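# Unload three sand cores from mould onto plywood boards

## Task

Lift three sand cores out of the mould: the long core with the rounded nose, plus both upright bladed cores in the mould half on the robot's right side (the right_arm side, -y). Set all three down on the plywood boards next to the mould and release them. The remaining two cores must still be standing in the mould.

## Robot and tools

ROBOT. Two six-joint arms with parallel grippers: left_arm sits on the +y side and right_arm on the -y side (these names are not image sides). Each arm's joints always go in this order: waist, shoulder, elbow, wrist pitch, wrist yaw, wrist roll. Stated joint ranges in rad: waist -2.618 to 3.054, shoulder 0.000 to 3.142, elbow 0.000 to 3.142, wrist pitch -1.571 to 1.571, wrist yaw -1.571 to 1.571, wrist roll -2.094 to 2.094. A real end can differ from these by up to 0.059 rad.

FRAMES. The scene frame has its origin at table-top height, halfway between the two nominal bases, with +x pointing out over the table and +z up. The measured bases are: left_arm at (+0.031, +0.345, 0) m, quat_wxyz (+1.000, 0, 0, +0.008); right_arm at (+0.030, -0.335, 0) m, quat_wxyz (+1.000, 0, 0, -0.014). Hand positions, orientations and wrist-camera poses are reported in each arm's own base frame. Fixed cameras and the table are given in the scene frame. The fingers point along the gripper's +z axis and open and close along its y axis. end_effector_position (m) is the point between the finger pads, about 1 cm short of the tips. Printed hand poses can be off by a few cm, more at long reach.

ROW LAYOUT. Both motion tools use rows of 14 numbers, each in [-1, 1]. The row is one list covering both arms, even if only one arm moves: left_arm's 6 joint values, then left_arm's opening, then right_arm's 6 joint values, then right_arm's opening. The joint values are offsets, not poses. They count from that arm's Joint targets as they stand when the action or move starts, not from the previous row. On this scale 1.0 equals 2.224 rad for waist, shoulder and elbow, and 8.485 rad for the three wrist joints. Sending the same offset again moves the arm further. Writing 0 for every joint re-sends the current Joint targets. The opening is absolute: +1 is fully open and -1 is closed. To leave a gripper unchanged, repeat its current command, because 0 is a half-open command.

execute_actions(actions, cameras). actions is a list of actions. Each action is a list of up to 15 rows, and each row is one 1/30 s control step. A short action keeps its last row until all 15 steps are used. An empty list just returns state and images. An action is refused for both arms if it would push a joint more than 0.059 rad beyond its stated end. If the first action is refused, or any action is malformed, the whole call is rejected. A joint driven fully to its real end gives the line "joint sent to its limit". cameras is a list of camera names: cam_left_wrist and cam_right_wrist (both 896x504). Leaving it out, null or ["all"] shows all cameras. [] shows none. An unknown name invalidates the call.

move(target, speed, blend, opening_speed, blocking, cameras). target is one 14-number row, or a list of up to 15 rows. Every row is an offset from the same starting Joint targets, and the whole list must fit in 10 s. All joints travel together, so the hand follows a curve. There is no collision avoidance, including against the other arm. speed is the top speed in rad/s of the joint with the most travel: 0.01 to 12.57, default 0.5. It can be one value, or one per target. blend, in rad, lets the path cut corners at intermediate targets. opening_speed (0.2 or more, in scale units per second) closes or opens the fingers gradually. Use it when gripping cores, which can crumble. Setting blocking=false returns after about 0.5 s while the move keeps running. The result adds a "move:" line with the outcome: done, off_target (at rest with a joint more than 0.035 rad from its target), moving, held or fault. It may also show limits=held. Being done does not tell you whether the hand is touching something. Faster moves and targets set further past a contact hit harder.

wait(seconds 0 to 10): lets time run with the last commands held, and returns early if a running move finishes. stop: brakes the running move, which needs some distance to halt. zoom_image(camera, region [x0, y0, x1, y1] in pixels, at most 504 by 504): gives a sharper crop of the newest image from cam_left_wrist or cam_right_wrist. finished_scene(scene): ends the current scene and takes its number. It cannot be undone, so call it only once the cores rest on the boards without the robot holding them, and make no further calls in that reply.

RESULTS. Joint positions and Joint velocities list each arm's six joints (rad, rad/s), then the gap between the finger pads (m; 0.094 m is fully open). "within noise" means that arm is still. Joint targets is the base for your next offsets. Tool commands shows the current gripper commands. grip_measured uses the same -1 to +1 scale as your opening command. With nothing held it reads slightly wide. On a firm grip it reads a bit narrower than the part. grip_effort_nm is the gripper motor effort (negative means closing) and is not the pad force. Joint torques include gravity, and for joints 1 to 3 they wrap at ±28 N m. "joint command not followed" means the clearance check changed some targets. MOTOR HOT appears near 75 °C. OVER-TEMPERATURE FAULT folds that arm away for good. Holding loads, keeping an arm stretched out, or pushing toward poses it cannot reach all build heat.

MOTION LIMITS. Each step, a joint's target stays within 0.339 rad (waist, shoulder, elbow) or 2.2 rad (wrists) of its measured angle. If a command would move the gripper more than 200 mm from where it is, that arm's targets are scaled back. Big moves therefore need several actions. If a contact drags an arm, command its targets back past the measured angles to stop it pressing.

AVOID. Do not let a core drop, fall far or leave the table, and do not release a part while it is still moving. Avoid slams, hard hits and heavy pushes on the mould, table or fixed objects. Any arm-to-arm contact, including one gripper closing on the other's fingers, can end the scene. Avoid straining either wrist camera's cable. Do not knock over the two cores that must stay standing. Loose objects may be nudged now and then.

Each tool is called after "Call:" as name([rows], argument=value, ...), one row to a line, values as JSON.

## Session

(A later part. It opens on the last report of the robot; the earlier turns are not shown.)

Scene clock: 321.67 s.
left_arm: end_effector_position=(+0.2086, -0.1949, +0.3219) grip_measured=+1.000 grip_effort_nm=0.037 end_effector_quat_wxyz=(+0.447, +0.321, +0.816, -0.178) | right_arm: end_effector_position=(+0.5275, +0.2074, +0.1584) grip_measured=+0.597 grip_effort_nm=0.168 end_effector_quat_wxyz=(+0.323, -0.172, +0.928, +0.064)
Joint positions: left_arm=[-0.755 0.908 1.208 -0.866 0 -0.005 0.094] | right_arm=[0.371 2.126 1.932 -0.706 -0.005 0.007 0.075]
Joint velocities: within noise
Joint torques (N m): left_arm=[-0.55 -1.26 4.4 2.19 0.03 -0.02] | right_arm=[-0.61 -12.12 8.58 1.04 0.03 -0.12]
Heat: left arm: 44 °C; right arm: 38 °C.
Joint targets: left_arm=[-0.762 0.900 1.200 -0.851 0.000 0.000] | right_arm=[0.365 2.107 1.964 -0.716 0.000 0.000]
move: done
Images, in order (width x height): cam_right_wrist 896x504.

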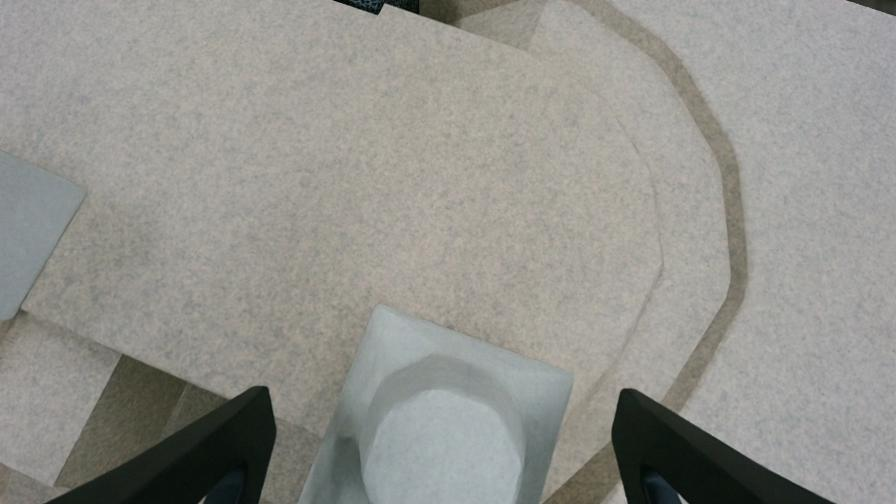

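Call:
move(target=[0,0,0,0,0,0,1,0,0,0,0,0,0,-0.4], opening_speed=0.6)

Scene clock: 325.33 s.
left_arm: end_effector_position=(+0.2086, -0.1949, +0.3219) grip_measured=+1.000 grip_effort_nm=0.037 end_effector_quat_wxyz=(+0.447, +0.321, +0.816, -0.178) | right_arm: end_effector_position=(+0.5273, +0.2073, +0.1582) grip_measured=-0.265 grip_effort_nm=-0.994 end_effector_quat_wxyz=(+0.322, -0.172, +0.929, +0.064)
Joint positions: left_arm=[-0.755 0.908 1.208 -0.866 0 -0.005 0.094] | right_arm=[0.371 2.126 1.932 -0.707 -0.005 0.007 0.035]
Joint velocities: within noise
Joint torques (N m): left_arm=[-0.54 -1.22 4.36 2.21 0.02 -0.01] | right_arm=[-0.61 -12.11 8.58 0.99 0.04 -0.11]
Heat: left arm: 44 °C; right arm: 39 °C.
Joint targets: left_arm=[-0.762 0.900 1.200 -0.851 0.000 0.000] | right_arm=[0.365 2.107 1.964 -0.716 0.000 0.000]
move: done

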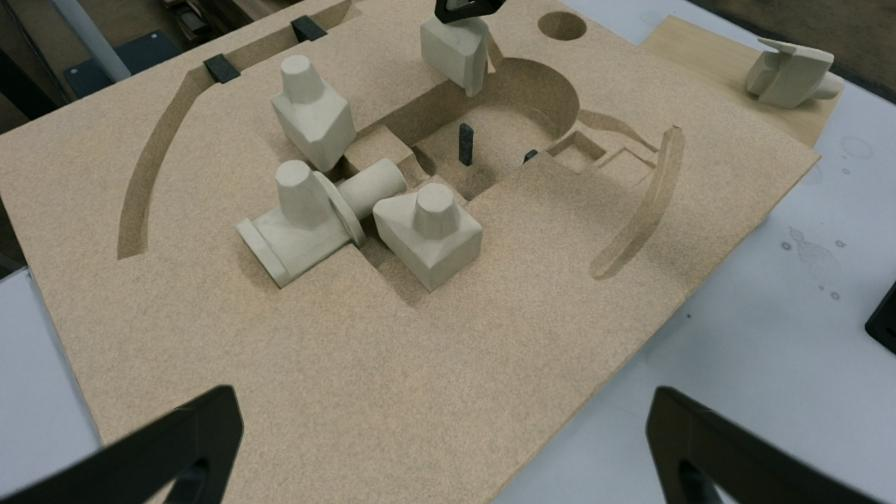

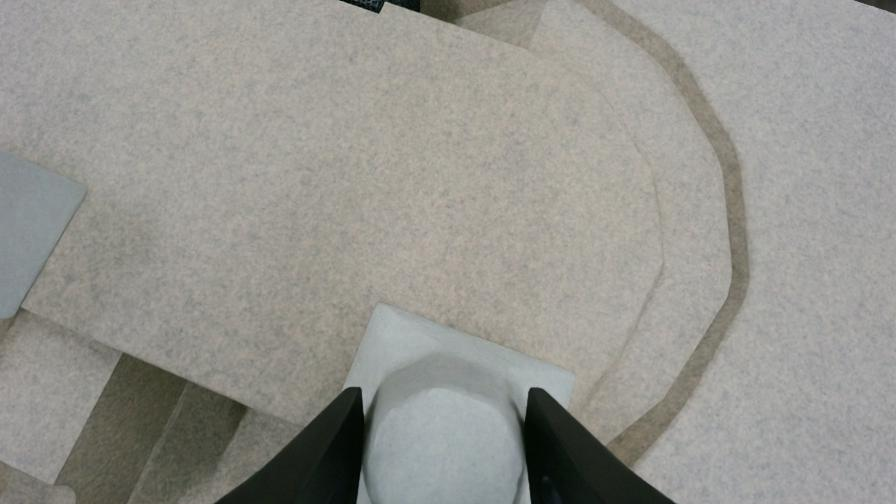

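Call:
move([
  [0,0,0,0,0,0,1,0,0.0193,0.0971,-0.0223,0,0,-0.45],
  [0,0,0,0,0,0,1,0,0.0261,0.1601,-0.0323,0,0,-0.45],
], speed=0.2, blend=0.02)

Scene clock: 335.30 s.
left_arm: end_effector_position=(+0.2086, -0.1949, +0.3219) grip_measured=+1.000 grip_effort_nm=0.037 end_effector_quat_wxyz=(+0.447, +0.321, +0.816, -0.178) | right_arm: end_effector_position=(+0.5188, +0.2037, +0.2259) grip_measured=-0.266 grip_effort_nm=-1.004 end_effector_quat_wxyz=(+0.317, -0.172, +0.931, +0.062)
Joint positions: left_arm=[-0.755 0.908 1.208 -0.866 0 -0.005 0.094] | right_arm=[0.371 2.163 2.273 -1.023 -0.003 0.007 0.034]
Joint velocities: within noise
Joint torques (N m): left_arm=[-0.61 -1.24 4.34 2.21 0.03 0.01] | right_arm=[-0.61 -10.35 9.46 1.36 0.02 -0.11]
Heat: left arm: 45 °C; right arm: 40 °C.
Joint targets: left_arm=[-0.762 0.900 1.200 -0.851 0.000 0.000] | right_arm=[0.365 2.165 2.319 -0.990 0.000 0.000]
move: off_target (right_arm); right_arm: the elbow is farthest, 0.048 rad from its target

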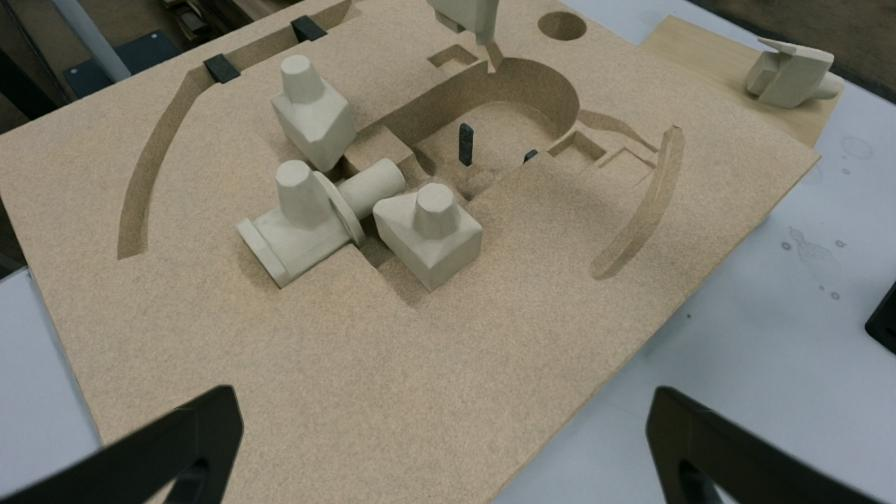

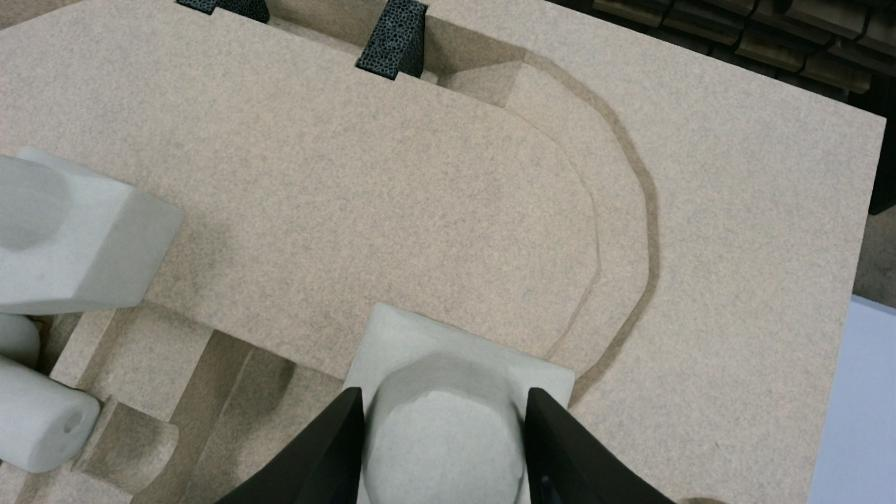

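Call:
zoom_image(camera="cam_left_wrist", region=[400, 0, 550, 120])

Scaled by 3.360.

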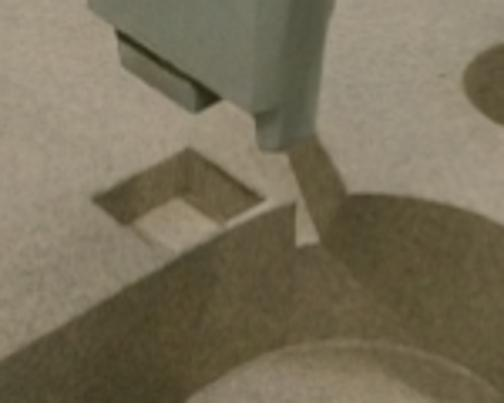

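Call:
move([
  [0,0,0,0,0,0,1,0,-0.1183,-0.0976,0.0009,0,0,-0.45],
  [0,0,0,0,0,0,1,-0.2765,-0.170,-0.12,0.0009,0,0,-0.45],
], speed=[0.3,0.6], blend=0.05)

Scene clock: 362.87 s.
left_arm: end_effector_position=(+0.2086, -0.1949, +0.3219) grip_measured=+1.000 grip_effort_nm=0.032 end_effector_quat_wxyz=(+0.447, +0.321, +0.816, -0.178) | right_arm: end_effector_position=(+0.4738, -0.1231, +0.2982) grip_measured=-0.267 grip_effort_nm=-0.999 end_effector_quat_wxyz=(+0.363, +0.122, +0.922, -0.048)
Joint positions: left_arm=[-0.755 0.908 1.208 -0.866 0 -0.005 0.094] | right_arm=[-0.255 1.844 2.049 -1.026 0.005 0.006 0.034]
Joint velocities: within noise
Joint torques (N m): left_arm=[-0.51 -1.25 4.26 2.2 0.03 0] | right_arm=[0.46 -12.75 5.83 1.58 -0.05 -0.11]
Heat: left arm: 45 °C; right arm: 48 °C.
Joint targets: left_arm=[-0.762 0.900 1.200 -0.851 0.000 0.000] | right_arm=[-0.251 1.787 2.053 -0.982 0.000 0.000]
move: off_target (right_arm); right_arm: the shoulder is farthest, 0.057 rad from its target

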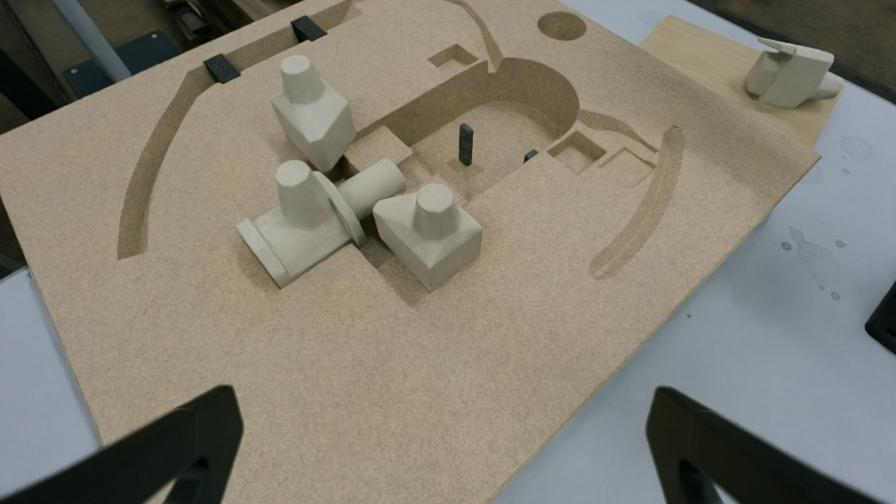

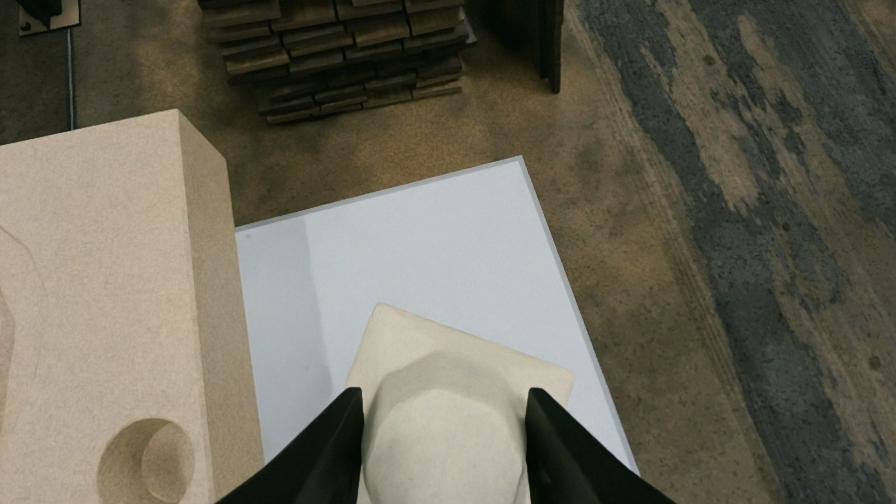

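Call:
move(target=[0,0,0,0,0,0,1,0.0261,-0.1515,-0.3925,0.0462,0,0,-0.45], speed=0.5)

Call:
zoom_image(camera="cam_left_wrist", region=[596, 0, 896, 180])

Scene clock: 370.63 s.
left_arm: end_effector_position=(+0.2086, -0.1949, +0.3219) grip_measured=+1.000 grip_effort_nm=0.032 end_effector_quat_wxyz=(+0.447, +0.321, +0.816, -0.178) | right_arm: end_effector_position=(+0.3836, -0.0771, +0.1528) grip_measured=-0.267 grip_effort_nm=-1.009 end_effector_quat_wxyz=(+0.290, +0.098, +0.951, -0.030)
Joint positions: left_arm=[-0.755 0.908 1.208 -0.866 0 -0.005 0.094] | right_arm=[-0.199 1.496 1.172 -0.655 0.004 0.006 0.034]
Joint velocities: within noise
Joint torques (N m): left_arm=[-0.51 -1.24 4.23 2.19 0.01 -0.01] | right_arm=[0.57 -9.39 6.56 1.59 -0.04 -0.11]
Heat: left arm: 45 °C; right arm: 49 °C.
Joint targets: left_arm=[-0.762 0.900 1.200 -0.851 0.000 0.000] | right_arm=[-0.192 1.450 1.179 -0.590 0.000 0.000]
move: off_target (right_arm); right_arm: the wrist pitch is farthest, 0.065 rad from its target

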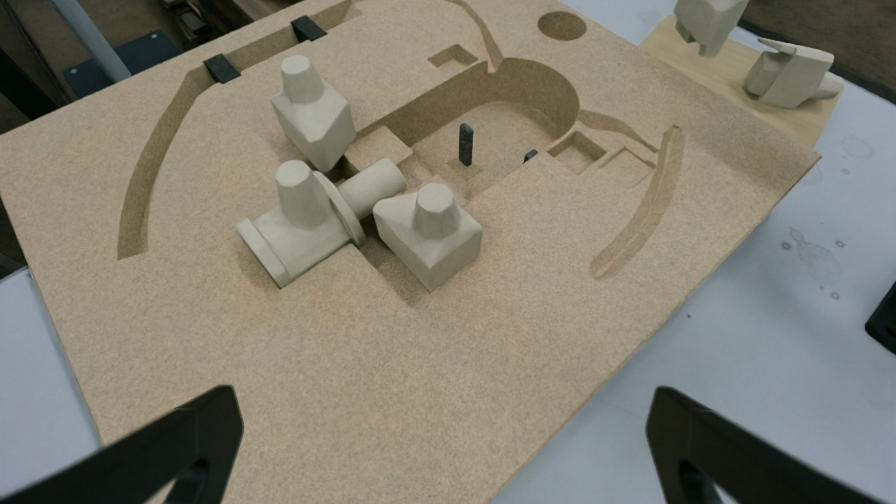

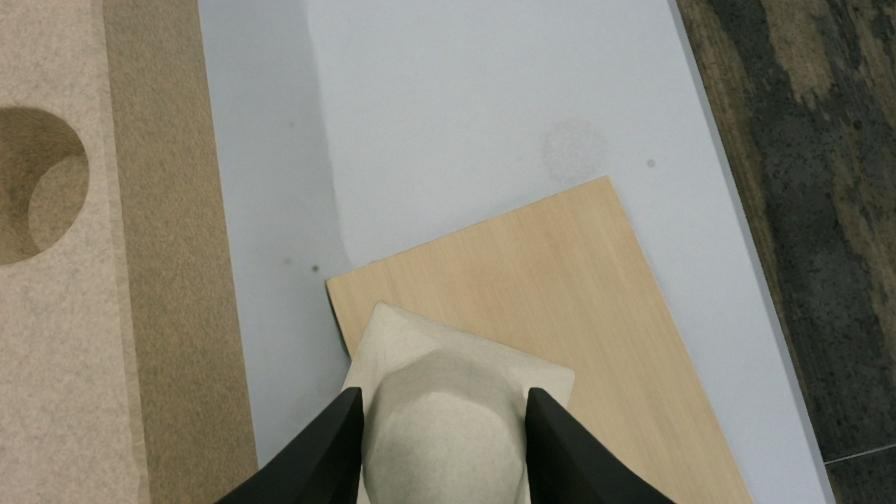

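Scaled by 1.680.

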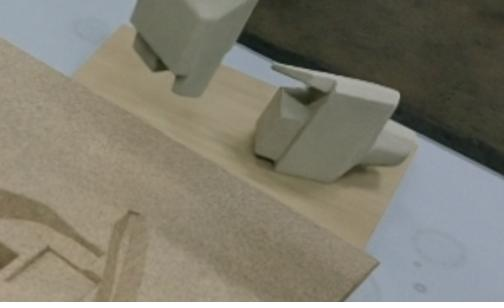

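Call:
move(target=[0,0,0,0,0,0,1,0,0.027,-0.0333,0.0212,0,0,-0.45], speed=0.15)

Call:
zoom_image(camera="cam_left_wrist", region=[596, 0, 896, 180])

Scene clock: 382.87 s.
left_arm: end_effector_position=(+0.2086, -0.1949, +0.3219) grip_measured=+1.000 grip_effort_nm=0.037 end_effector_quat_wxyz=(+0.447, +0.321, +0.816, -0.178) | right_arm: end_effector_position=(+0.4017, -0.0807, +0.1428) grip_measured=-0.267 grip_effort_nm=-1.004 end_effector_quat_wxyz=(+0.329, +0.097, +0.939, -0.034)
Joint positions: left_arm=[-0.755 0.908 1.208 -0.866 0 -0.005 0.094] | right_arm=[-0.199 1.514 1.1 -0.483 0.004 0.006 0.034]
Joint velocities: within noise
Joint torques (N m): left_arm=[-0.53 -1.28 4.34 2.21 0.02 -0.02] | right_arm=[0.55 -6.04 6.43 1.76 -0.05 -0.12]
Heat: left arm: 45 °C; right arm: 45 °C.
Joint targets: left_arm=[-0.762 0.900 1.200 -0.851 0.000 0.000] | right_arm=[-0.192 1.510 1.106 -0.410 0.000 0.000]
move: off_target (right_arm); right_arm: the wrist pitch is farthest, 0.073 rad from its target

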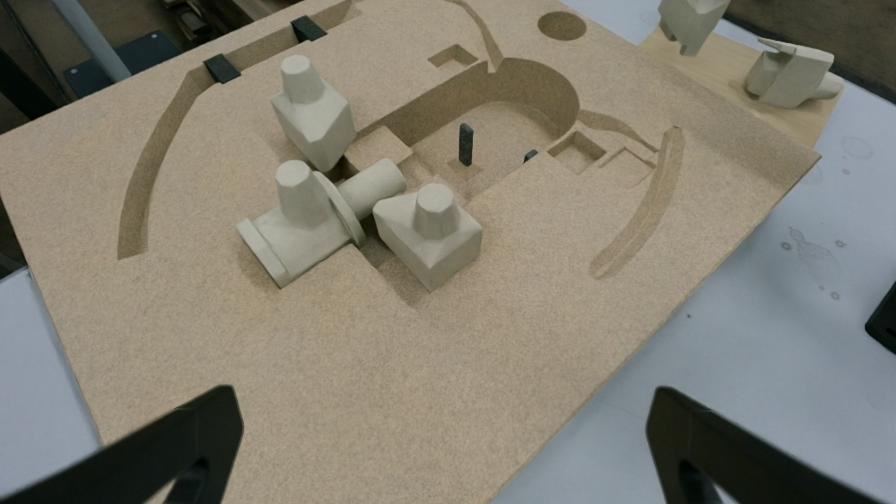

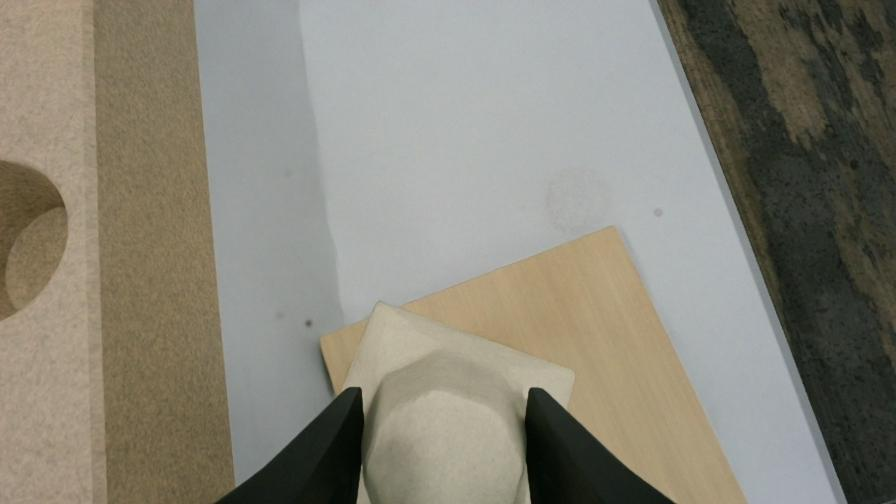

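Scaled by 1.680.

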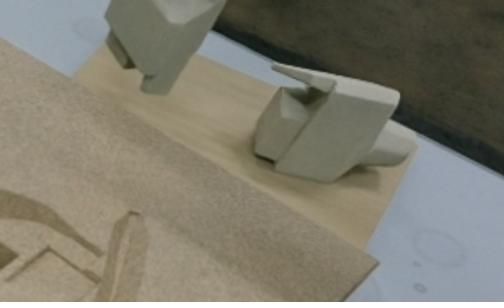

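Call:
move(target=[0,0,0,0,0,0,1,-0.0135,0.0202,0,0.005,0,0,-0.45], speed=0.15)

Call:
zoom_image(camera="cam_left_wrist", region=[596, 0, 896, 180])

Scene clock: 386.40 s.
left_arm: end_effector_position=(+0.2086, -0.1949, +0.3219) grip_measured=+1.000 grip_effort_nm=0.022 end_effector_quat_wxyz=(+0.447, +0.321, +0.816, -0.178) | right_arm: end_effector_position=(+0.4090, -0.0900, +0.1318) grip_measured=-0.267 grip_effort_nm=-1.004 end_effector_quat_wxyz=(+0.327, +0.106, +0.938, -0.037)
Joint positions: left_arm=[-0.755 0.908 1.208 -0.866 0 -0.005 0.094] | right_arm=[-0.217 1.558 1.1 -0.441 0.004 0.006 0.034]
Joint velocities: within noise
Joint torques (N m): left_arm=[-0.42 -1.33 4.36 2.21 0.03 -0.03] | right_arm=[-0.47 -6.37 6.39 1.74 -0.05 -0.11]
Heat: left arm: 45 °C; right arm: 43 °C.
Joint targets: left_arm=[-0.762 0.900 1.200 -0.851 0.000 0.000] | right_arm=[-0.222 1.555 1.106 -0.368 0.000 0.000]
move: off_target (right_arm); right_arm: the wrist pitch is farthest, 0.074 rad from its target

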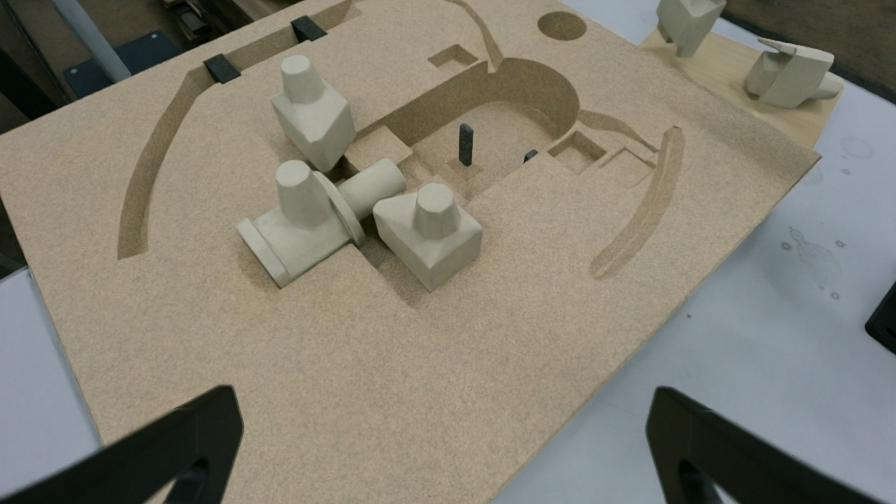

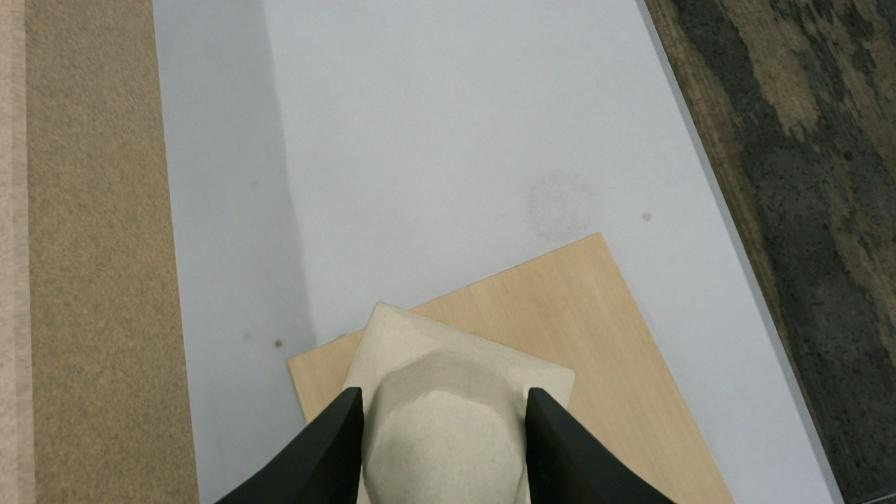

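Scaled by 1.680.

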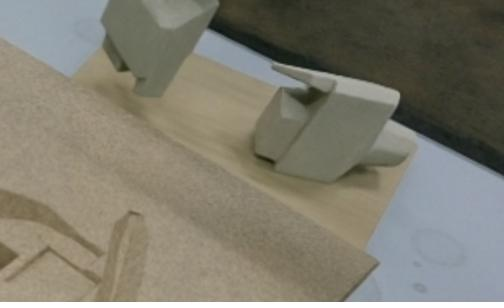

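Call:
move(target=[0,0,0,0,0,0,1,0,-0.0922,-0.1039,0.0027,0,0,-0.45], speed=0.15)

Call:
zoom_image(camera="cam_left_wrist", region=[596, 0, 896, 180])

Scene clock: 390.87 s.
left_arm: end_effector_position=(+0.2086, -0.1949, +0.3219) grip_measured=+1.000 grip_effort_nm=0.027 end_effector_quat_wxyz=(+0.447, +0.321, +0.816, -0.178) | right_arm: end_effector_position=(+0.3599, -0.0791, +0.1129) grip_measured=-0.267 grip_effort_nm=-1.004 end_effector_quat_wxyz=(+0.323, +0.106, +0.940, -0.036)
Joint positions: left_arm=[-0.755 0.908 1.208 -0.866 0 -0.005 0.094] | right_arm=[-0.217 1.386 0.876 -0.399 0.003 0.006 0.034]
Joint velocities: within noise
Joint torques (N m): left_arm=[-0.5 -1.24 4.3 2.21 0.03 0] | right_arm=[-0.46 -7.62 5.81 1.59 -0.04 -0.1]
Heat: left arm: 45 °C; right arm: 42 °C.
Joint targets: left_arm=[-0.762 0.900 1.200 -0.851 0.000 0.000] | right_arm=[-0.222 1.350 0.874 -0.345 0.000 0.000]
move: off_target (right_arm); right_arm: the wrist pitch is farthest, 0.054 rad from its target

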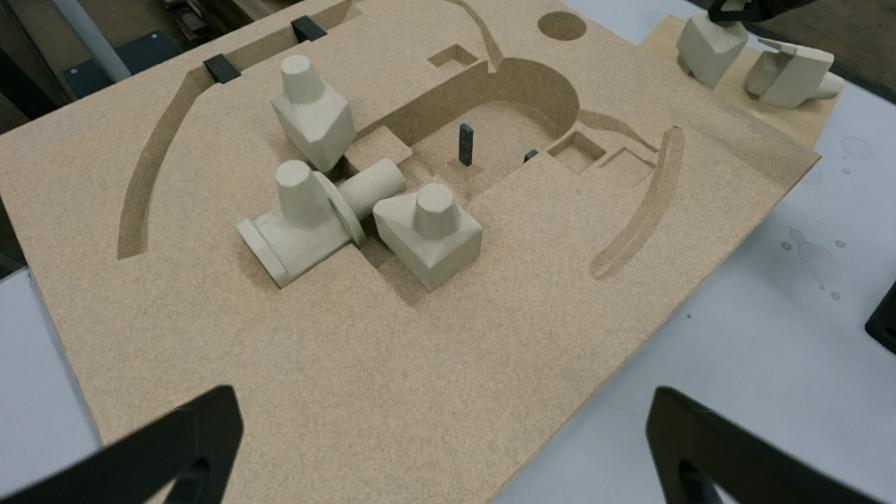

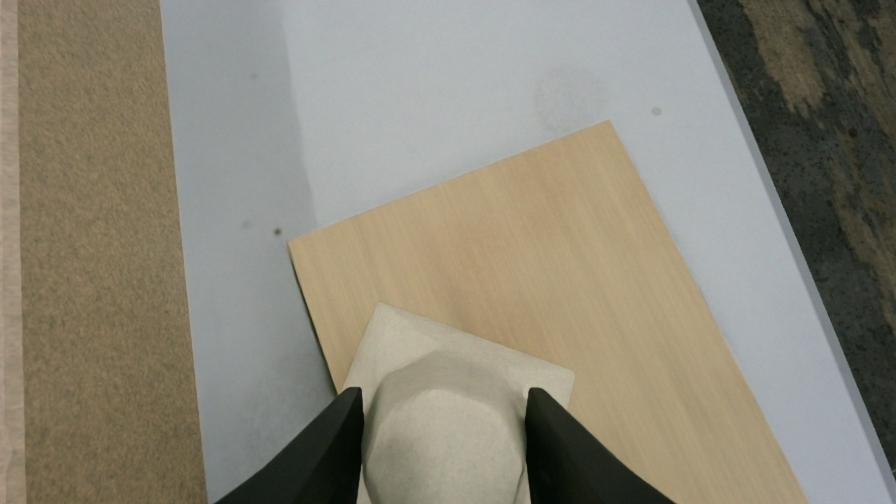

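Scaled by 1.680.

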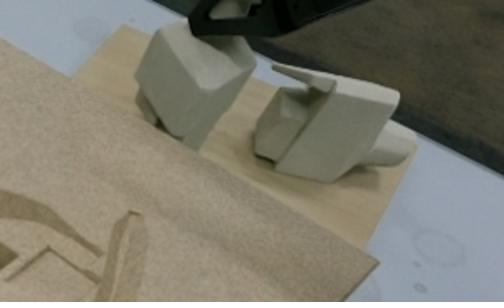

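Call:
move(target=[0,0,0,0,0,0,1,0,0.1150,0.0926,0.0065,0,0,-0.45], speed=0.25)

Call:
zoom_image(camera="cam_left_wrist", region=[596, 0, 896, 180])

Scene clock: 396.07 s.
left_arm: end_effector_position=(+0.2086, -0.1949, +0.3219) grip_measured=+1.000 grip_effort_nm=0.032 end_effector_quat_wxyz=(+0.447, +0.321, +0.816, -0.178) | right_arm: end_effector_position=(+0.4092, -0.0899, +0.1032) grip_measured=-0.268 grip_effort_nm=-1.004 end_effector_quat_wxyz=(+0.318, +0.106, +0.942, -0.035)
Joint positions: left_arm=[-0.755 0.908 1.208 -0.866 0 -0.005 0.094] | right_arm=[-0.217 1.601 1.039 -0.358 0.003 0.006 0.034]
Joint velocities: within noise
Joint torques (N m): left_arm=[-0.47 -1.2 4.27 2.19 0.01 0.02] | right_arm=[-0.47 -5.94 9.17 1.71 -0.04 -0.11]
Heat: left arm: 45 °C; right arm: 41 °C.
Joint targets: left_arm=[-0.762 0.900 1.200 -0.851 0.000 0.000] | right_arm=[-0.222 1.606 1.080 -0.290 0.000 0.000]
move: off_target (right_arm); right_arm: the wrist pitch is farthest, 0.068 rad from its target

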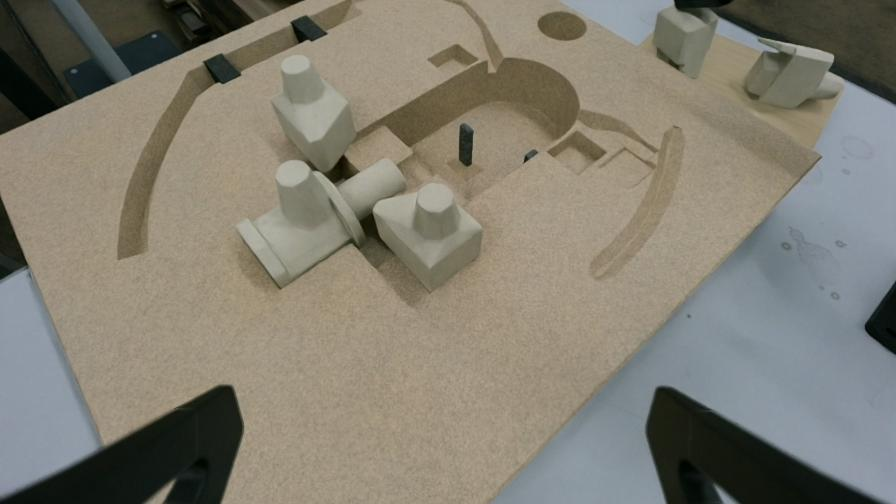

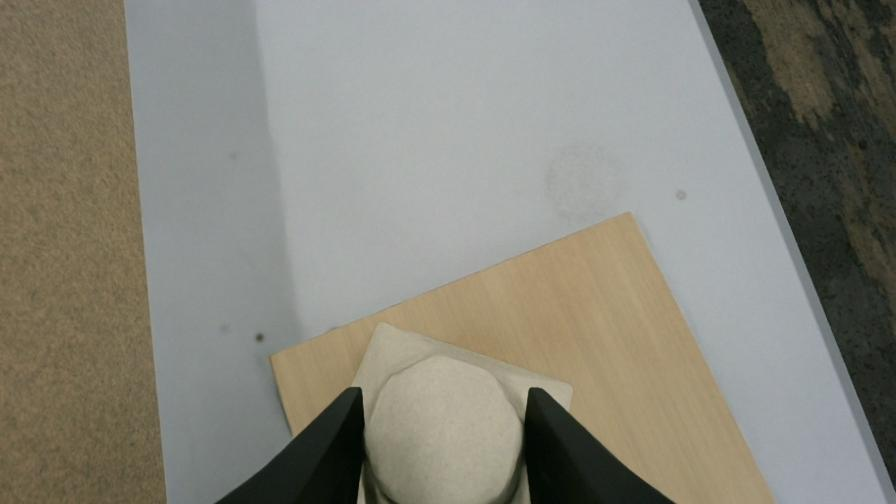

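Scaled by 1.680.

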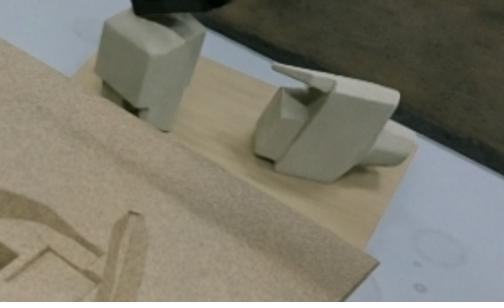

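Call:
move([
  [0,0,0,0,0,0,1,0,-0.0450,0.0,0.0,0,0,-0.45],
  [0,0,0,0,0,0,1,0,-0.1398,-0.2923,0.0966,0,0,-0.45],
], speed=0.3)

Call:
zoom_image(camera="cam_left_wrist", region=[596, 0, 896, 180])

Scene clock: 412.30 s.
left_arm: end_effector_position=(+0.2086, -0.1949, +0.3219) grip_measured=+1.000 grip_effort_nm=0.027 end_effector_quat_wxyz=(+0.447, +0.321, +0.816, -0.178) | right_arm: end_effector_position=(+0.3761, -0.0826, +0.1208) grip_measured=-0.269 grip_effort_nm=-1.004 end_effector_quat_wxyz=(+0.541, +0.094, +0.833, -0.059)
Joint positions: left_arm=[-0.755 0.908 1.208 -0.866 0 -0.005 0.094] | right_arm=[-0.217 1.32 0.435 0.466 0.003 0.005 0.034]
Joint velocities: within noise
Joint torques (N m): left_arm=[-0.49 -1.21 4.33 2.22 0.04 0.01] | right_arm=[-0.46 -5.71 5.15 2.08 -0.04 -0.1]
Heat: left arm: 46 °C; right arm: 41 °C.
Joint targets: left_arm=[-0.762 0.900 1.200 -0.851 0.000 0.000] | right_arm=[-0.222 1.295 0.430 0.530 0.000 0.000]
move: off_target (right_arm); right_arm: the wrist pitch is farthest, 0.064 rad from its target

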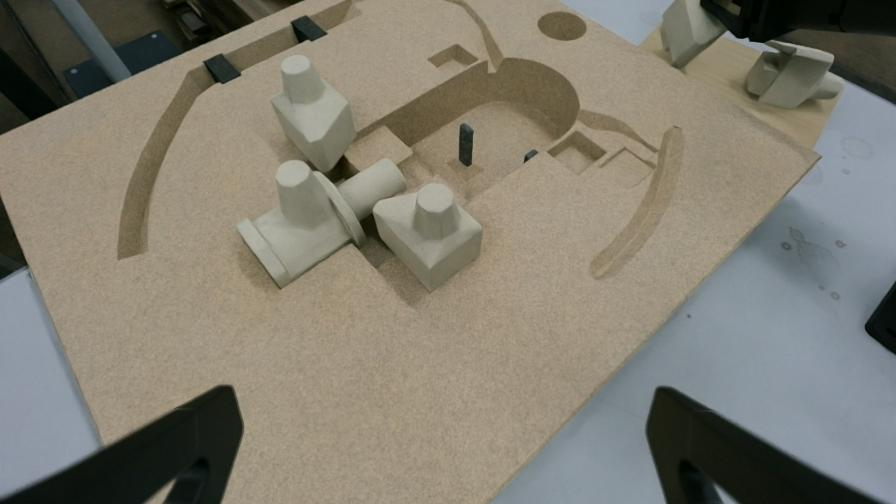

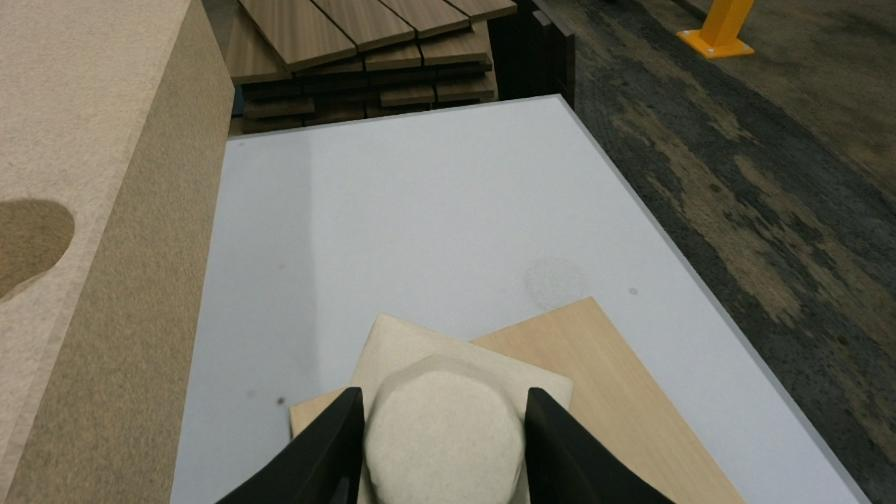

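Scaled by 1.680.

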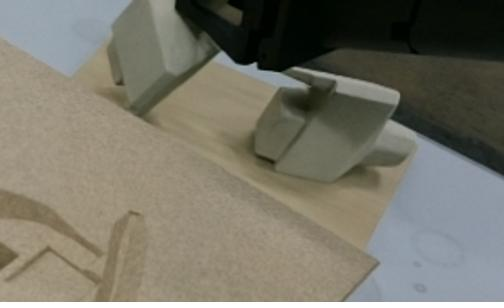

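Call:
move(target=[0,0,0,0,0,0,1,0,0.0202,0,-0.0106,0,0,-0.45], speed=0.12)

Call:
zoom_image(camera="cam_left_wrist", region=[596, 0, 896, 180])

Scene clock: 421.97 s.
left_arm: end_effector_position=(+0.2086, -0.1949, +0.3219) grip_measured=+1.000 grip_effort_nm=0.027 end_effector_quat_wxyz=(+0.447, +0.321, +0.816, -0.178) | right_arm: end_effector_position=(+0.3756, -0.0825, +0.1184) grip_measured=-0.269 grip_effort_nm=-1.009 end_effector_quat_wxyz=(+0.538, +0.094, +0.836, -0.059)
Joint positions: left_arm=[-0.755 0.908 1.208 -0.866 0 -0.005 0.094] | right_arm=[-0.217 1.323 0.435 0.462 0.003 0.005 0.034]
Joint velocities: within noise
Joint torques (N m): left_arm=[-0.42 -1.25 4.26 2.21 0.01 -0.01] | right_arm=[-0.46 -2.48 5.19 1.29 -0.05 -0.1]
Heat: left arm: 46 °C; right arm: 44 °C.
Joint targets: left_arm=[-0.762 0.900 1.200 -0.851 0.000 0.000] | right_arm=[-0.222 1.340 0.430 0.440 0.000 0.000]
move: done

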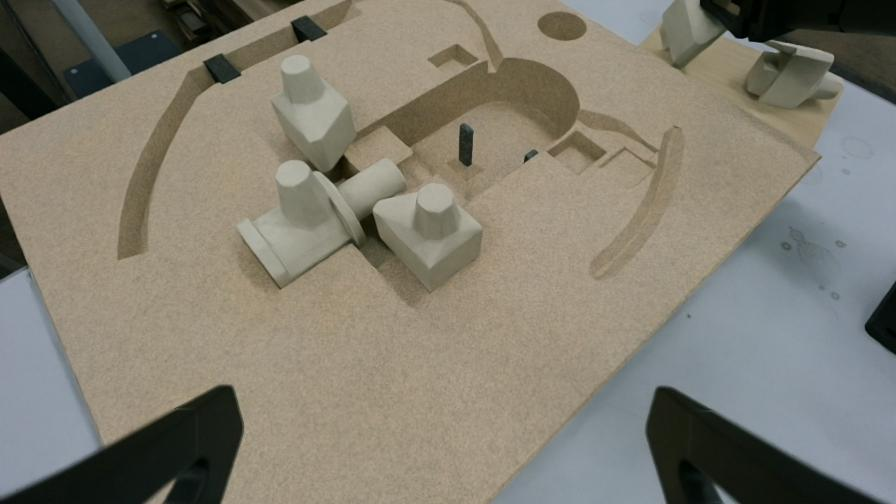

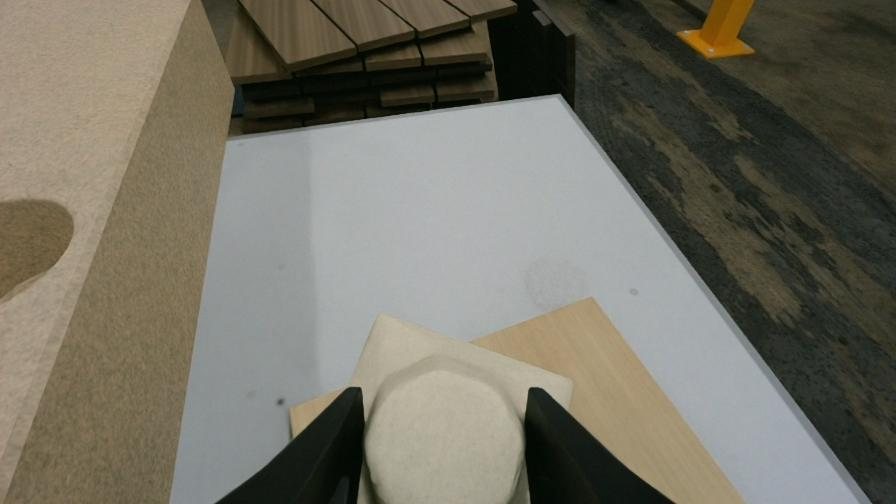

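Scaled by 1.680.

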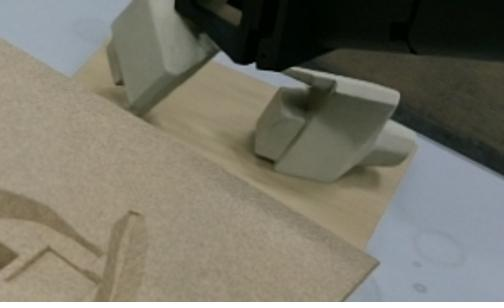

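Call:
move(target=[0,0,0,0,0,0,1,0,0.0202,-0.005,-0.013,0,0,-0.45], speed=0.12)

Call:
zoom_image(camera="cam_left_wrist", region=[596, 0, 896, 180])

Scene clock: 426.57 s.
left_arm: end_effector_position=(+0.2086, -0.1949, +0.3219) grip_measured=+1.000 grip_effort_nm=0.032 end_effector_quat_wxyz=(+0.447, +0.321, +0.816, -0.178) | right_arm: end_effector_position=(+0.3783, -0.0831, +0.1145) grip_measured=-0.269 grip_effort_nm=-1.004 end_effector_quat_wxyz=(+0.535, +0.094, +0.837, -0.059)
Joint positions: left_arm=[-0.755 0.908 1.208 -0.866 0 -0.005 0.094] | right_arm=[-0.217 1.349 0.44 0.476 0.003 0.004 0.034]
Joint velocities: within noise
Joint torques (N m): left_arm=[-0.54 -1.24 4.34 2.22 0.03 -0.02] | right_arm=[-0.46 -1.13 3.93 0.16 -0.05 -0.08]
Heat: left arm: 46 °C; right arm: 43 °C.
Joint targets: left_arm=[-0.762 0.900 1.200 -0.851 0.000 0.000] | right_arm=[-0.222 1.385 0.419 0.330 0.000 0.000]
move: off_target (right_arm); right_arm: the wrist pitch is farthest, 0.146 rad from its target

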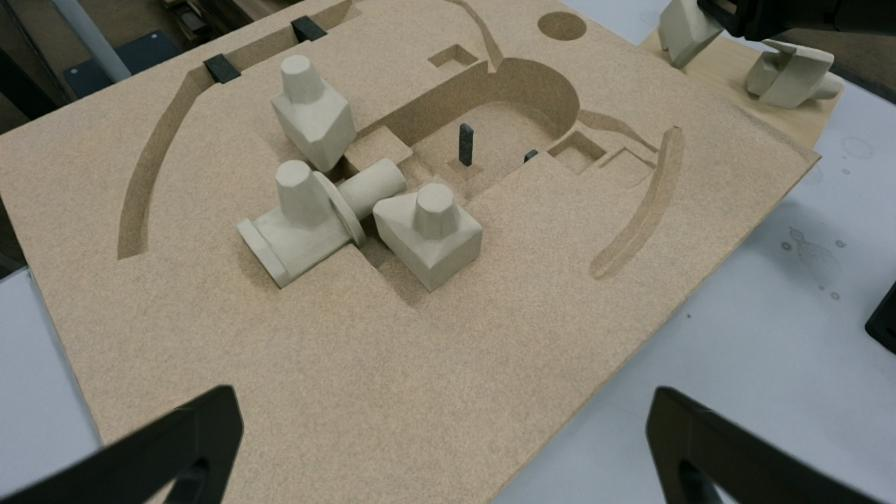

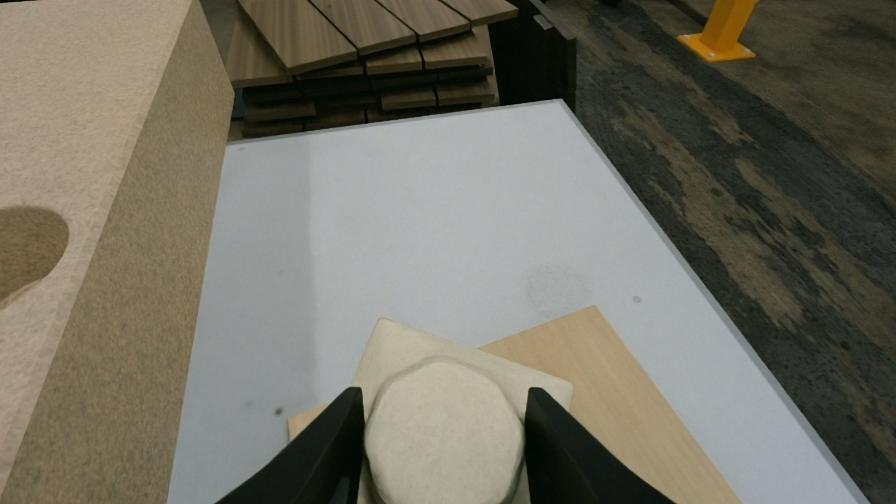

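Scaled by 1.680.

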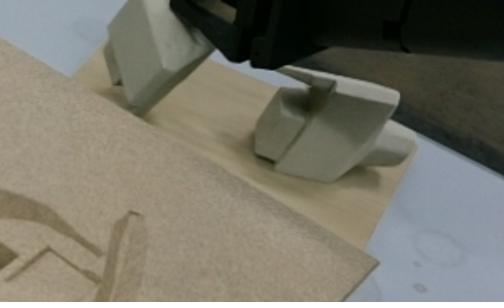

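Call:
move(target=[0,0,0,0,0,0,1,0,-0.0607,-0.0288,0.0106,0,0,-0.45], speed=0.12)

Call:
zoom_image(camera="cam_left_wrist", region=[596, 0, 896, 180])

Scene clock: 436.67 s.
left_arm: end_effector_position=(+0.2086, -0.1949, +0.3219) grip_measured=+1.000 grip_effort_nm=0.032 end_effector_quat_wxyz=(+0.447, +0.321, +0.816, -0.178) | right_arm: end_effector_position=(+0.3618, -0.0795, +0.1176) grip_measured=-0.269 grip_effort_nm=-1.004 end_effector_quat_wxyz=(+0.544, +0.093, +0.832, -0.060)
Joint positions: left_arm=[-0.755 0.908 1.208 -0.866 0 -0.005 0.094] | right_arm=[-0.217 1.26 0.375 0.472 0.003 0.003 0.034]
Joint velocities: within noise
Joint torques (N m): left_arm=[-0.54 -1.31 4.29 2.19 0.04 0] | right_arm=[-0.47 -4.1 4.03 1.02 -0.04 -0.08]
Heat: left arm: 46 °C; right arm: 40 °C.
Joint targets: left_arm=[-0.762 0.900 1.200 -0.851 0.000 0.000] | right_arm=[-0.222 1.250 0.355 0.420 0.000 0.000]
move: off_target (right_arm); right_arm: the wrist pitch is farthest, 0.052 rad from its target

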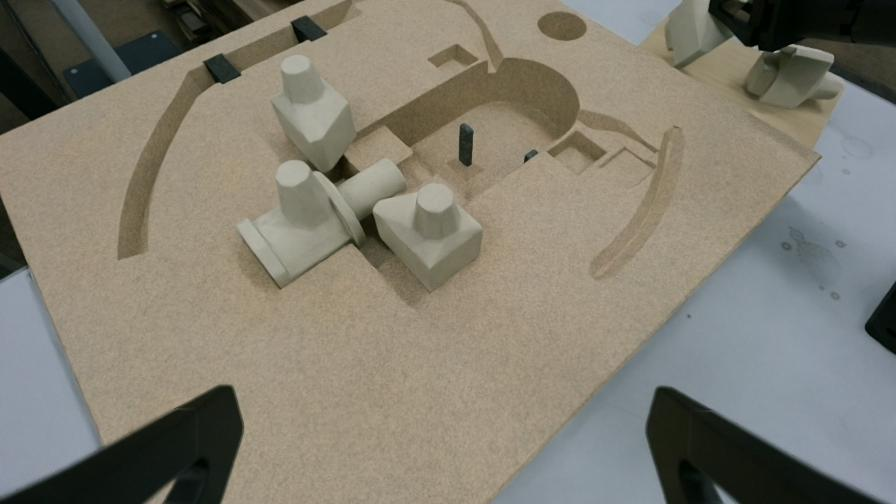

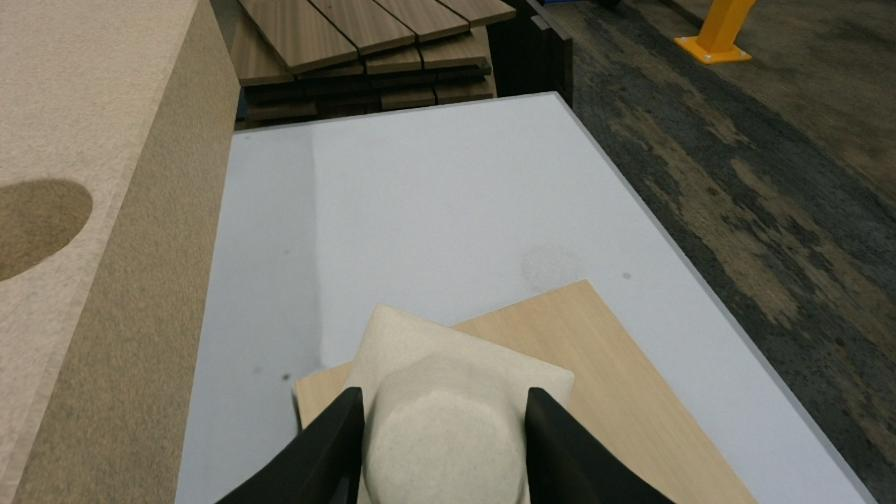

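Scaled by 1.680.

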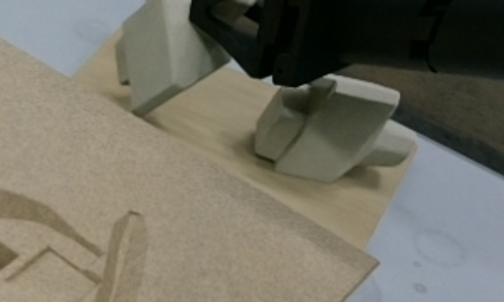

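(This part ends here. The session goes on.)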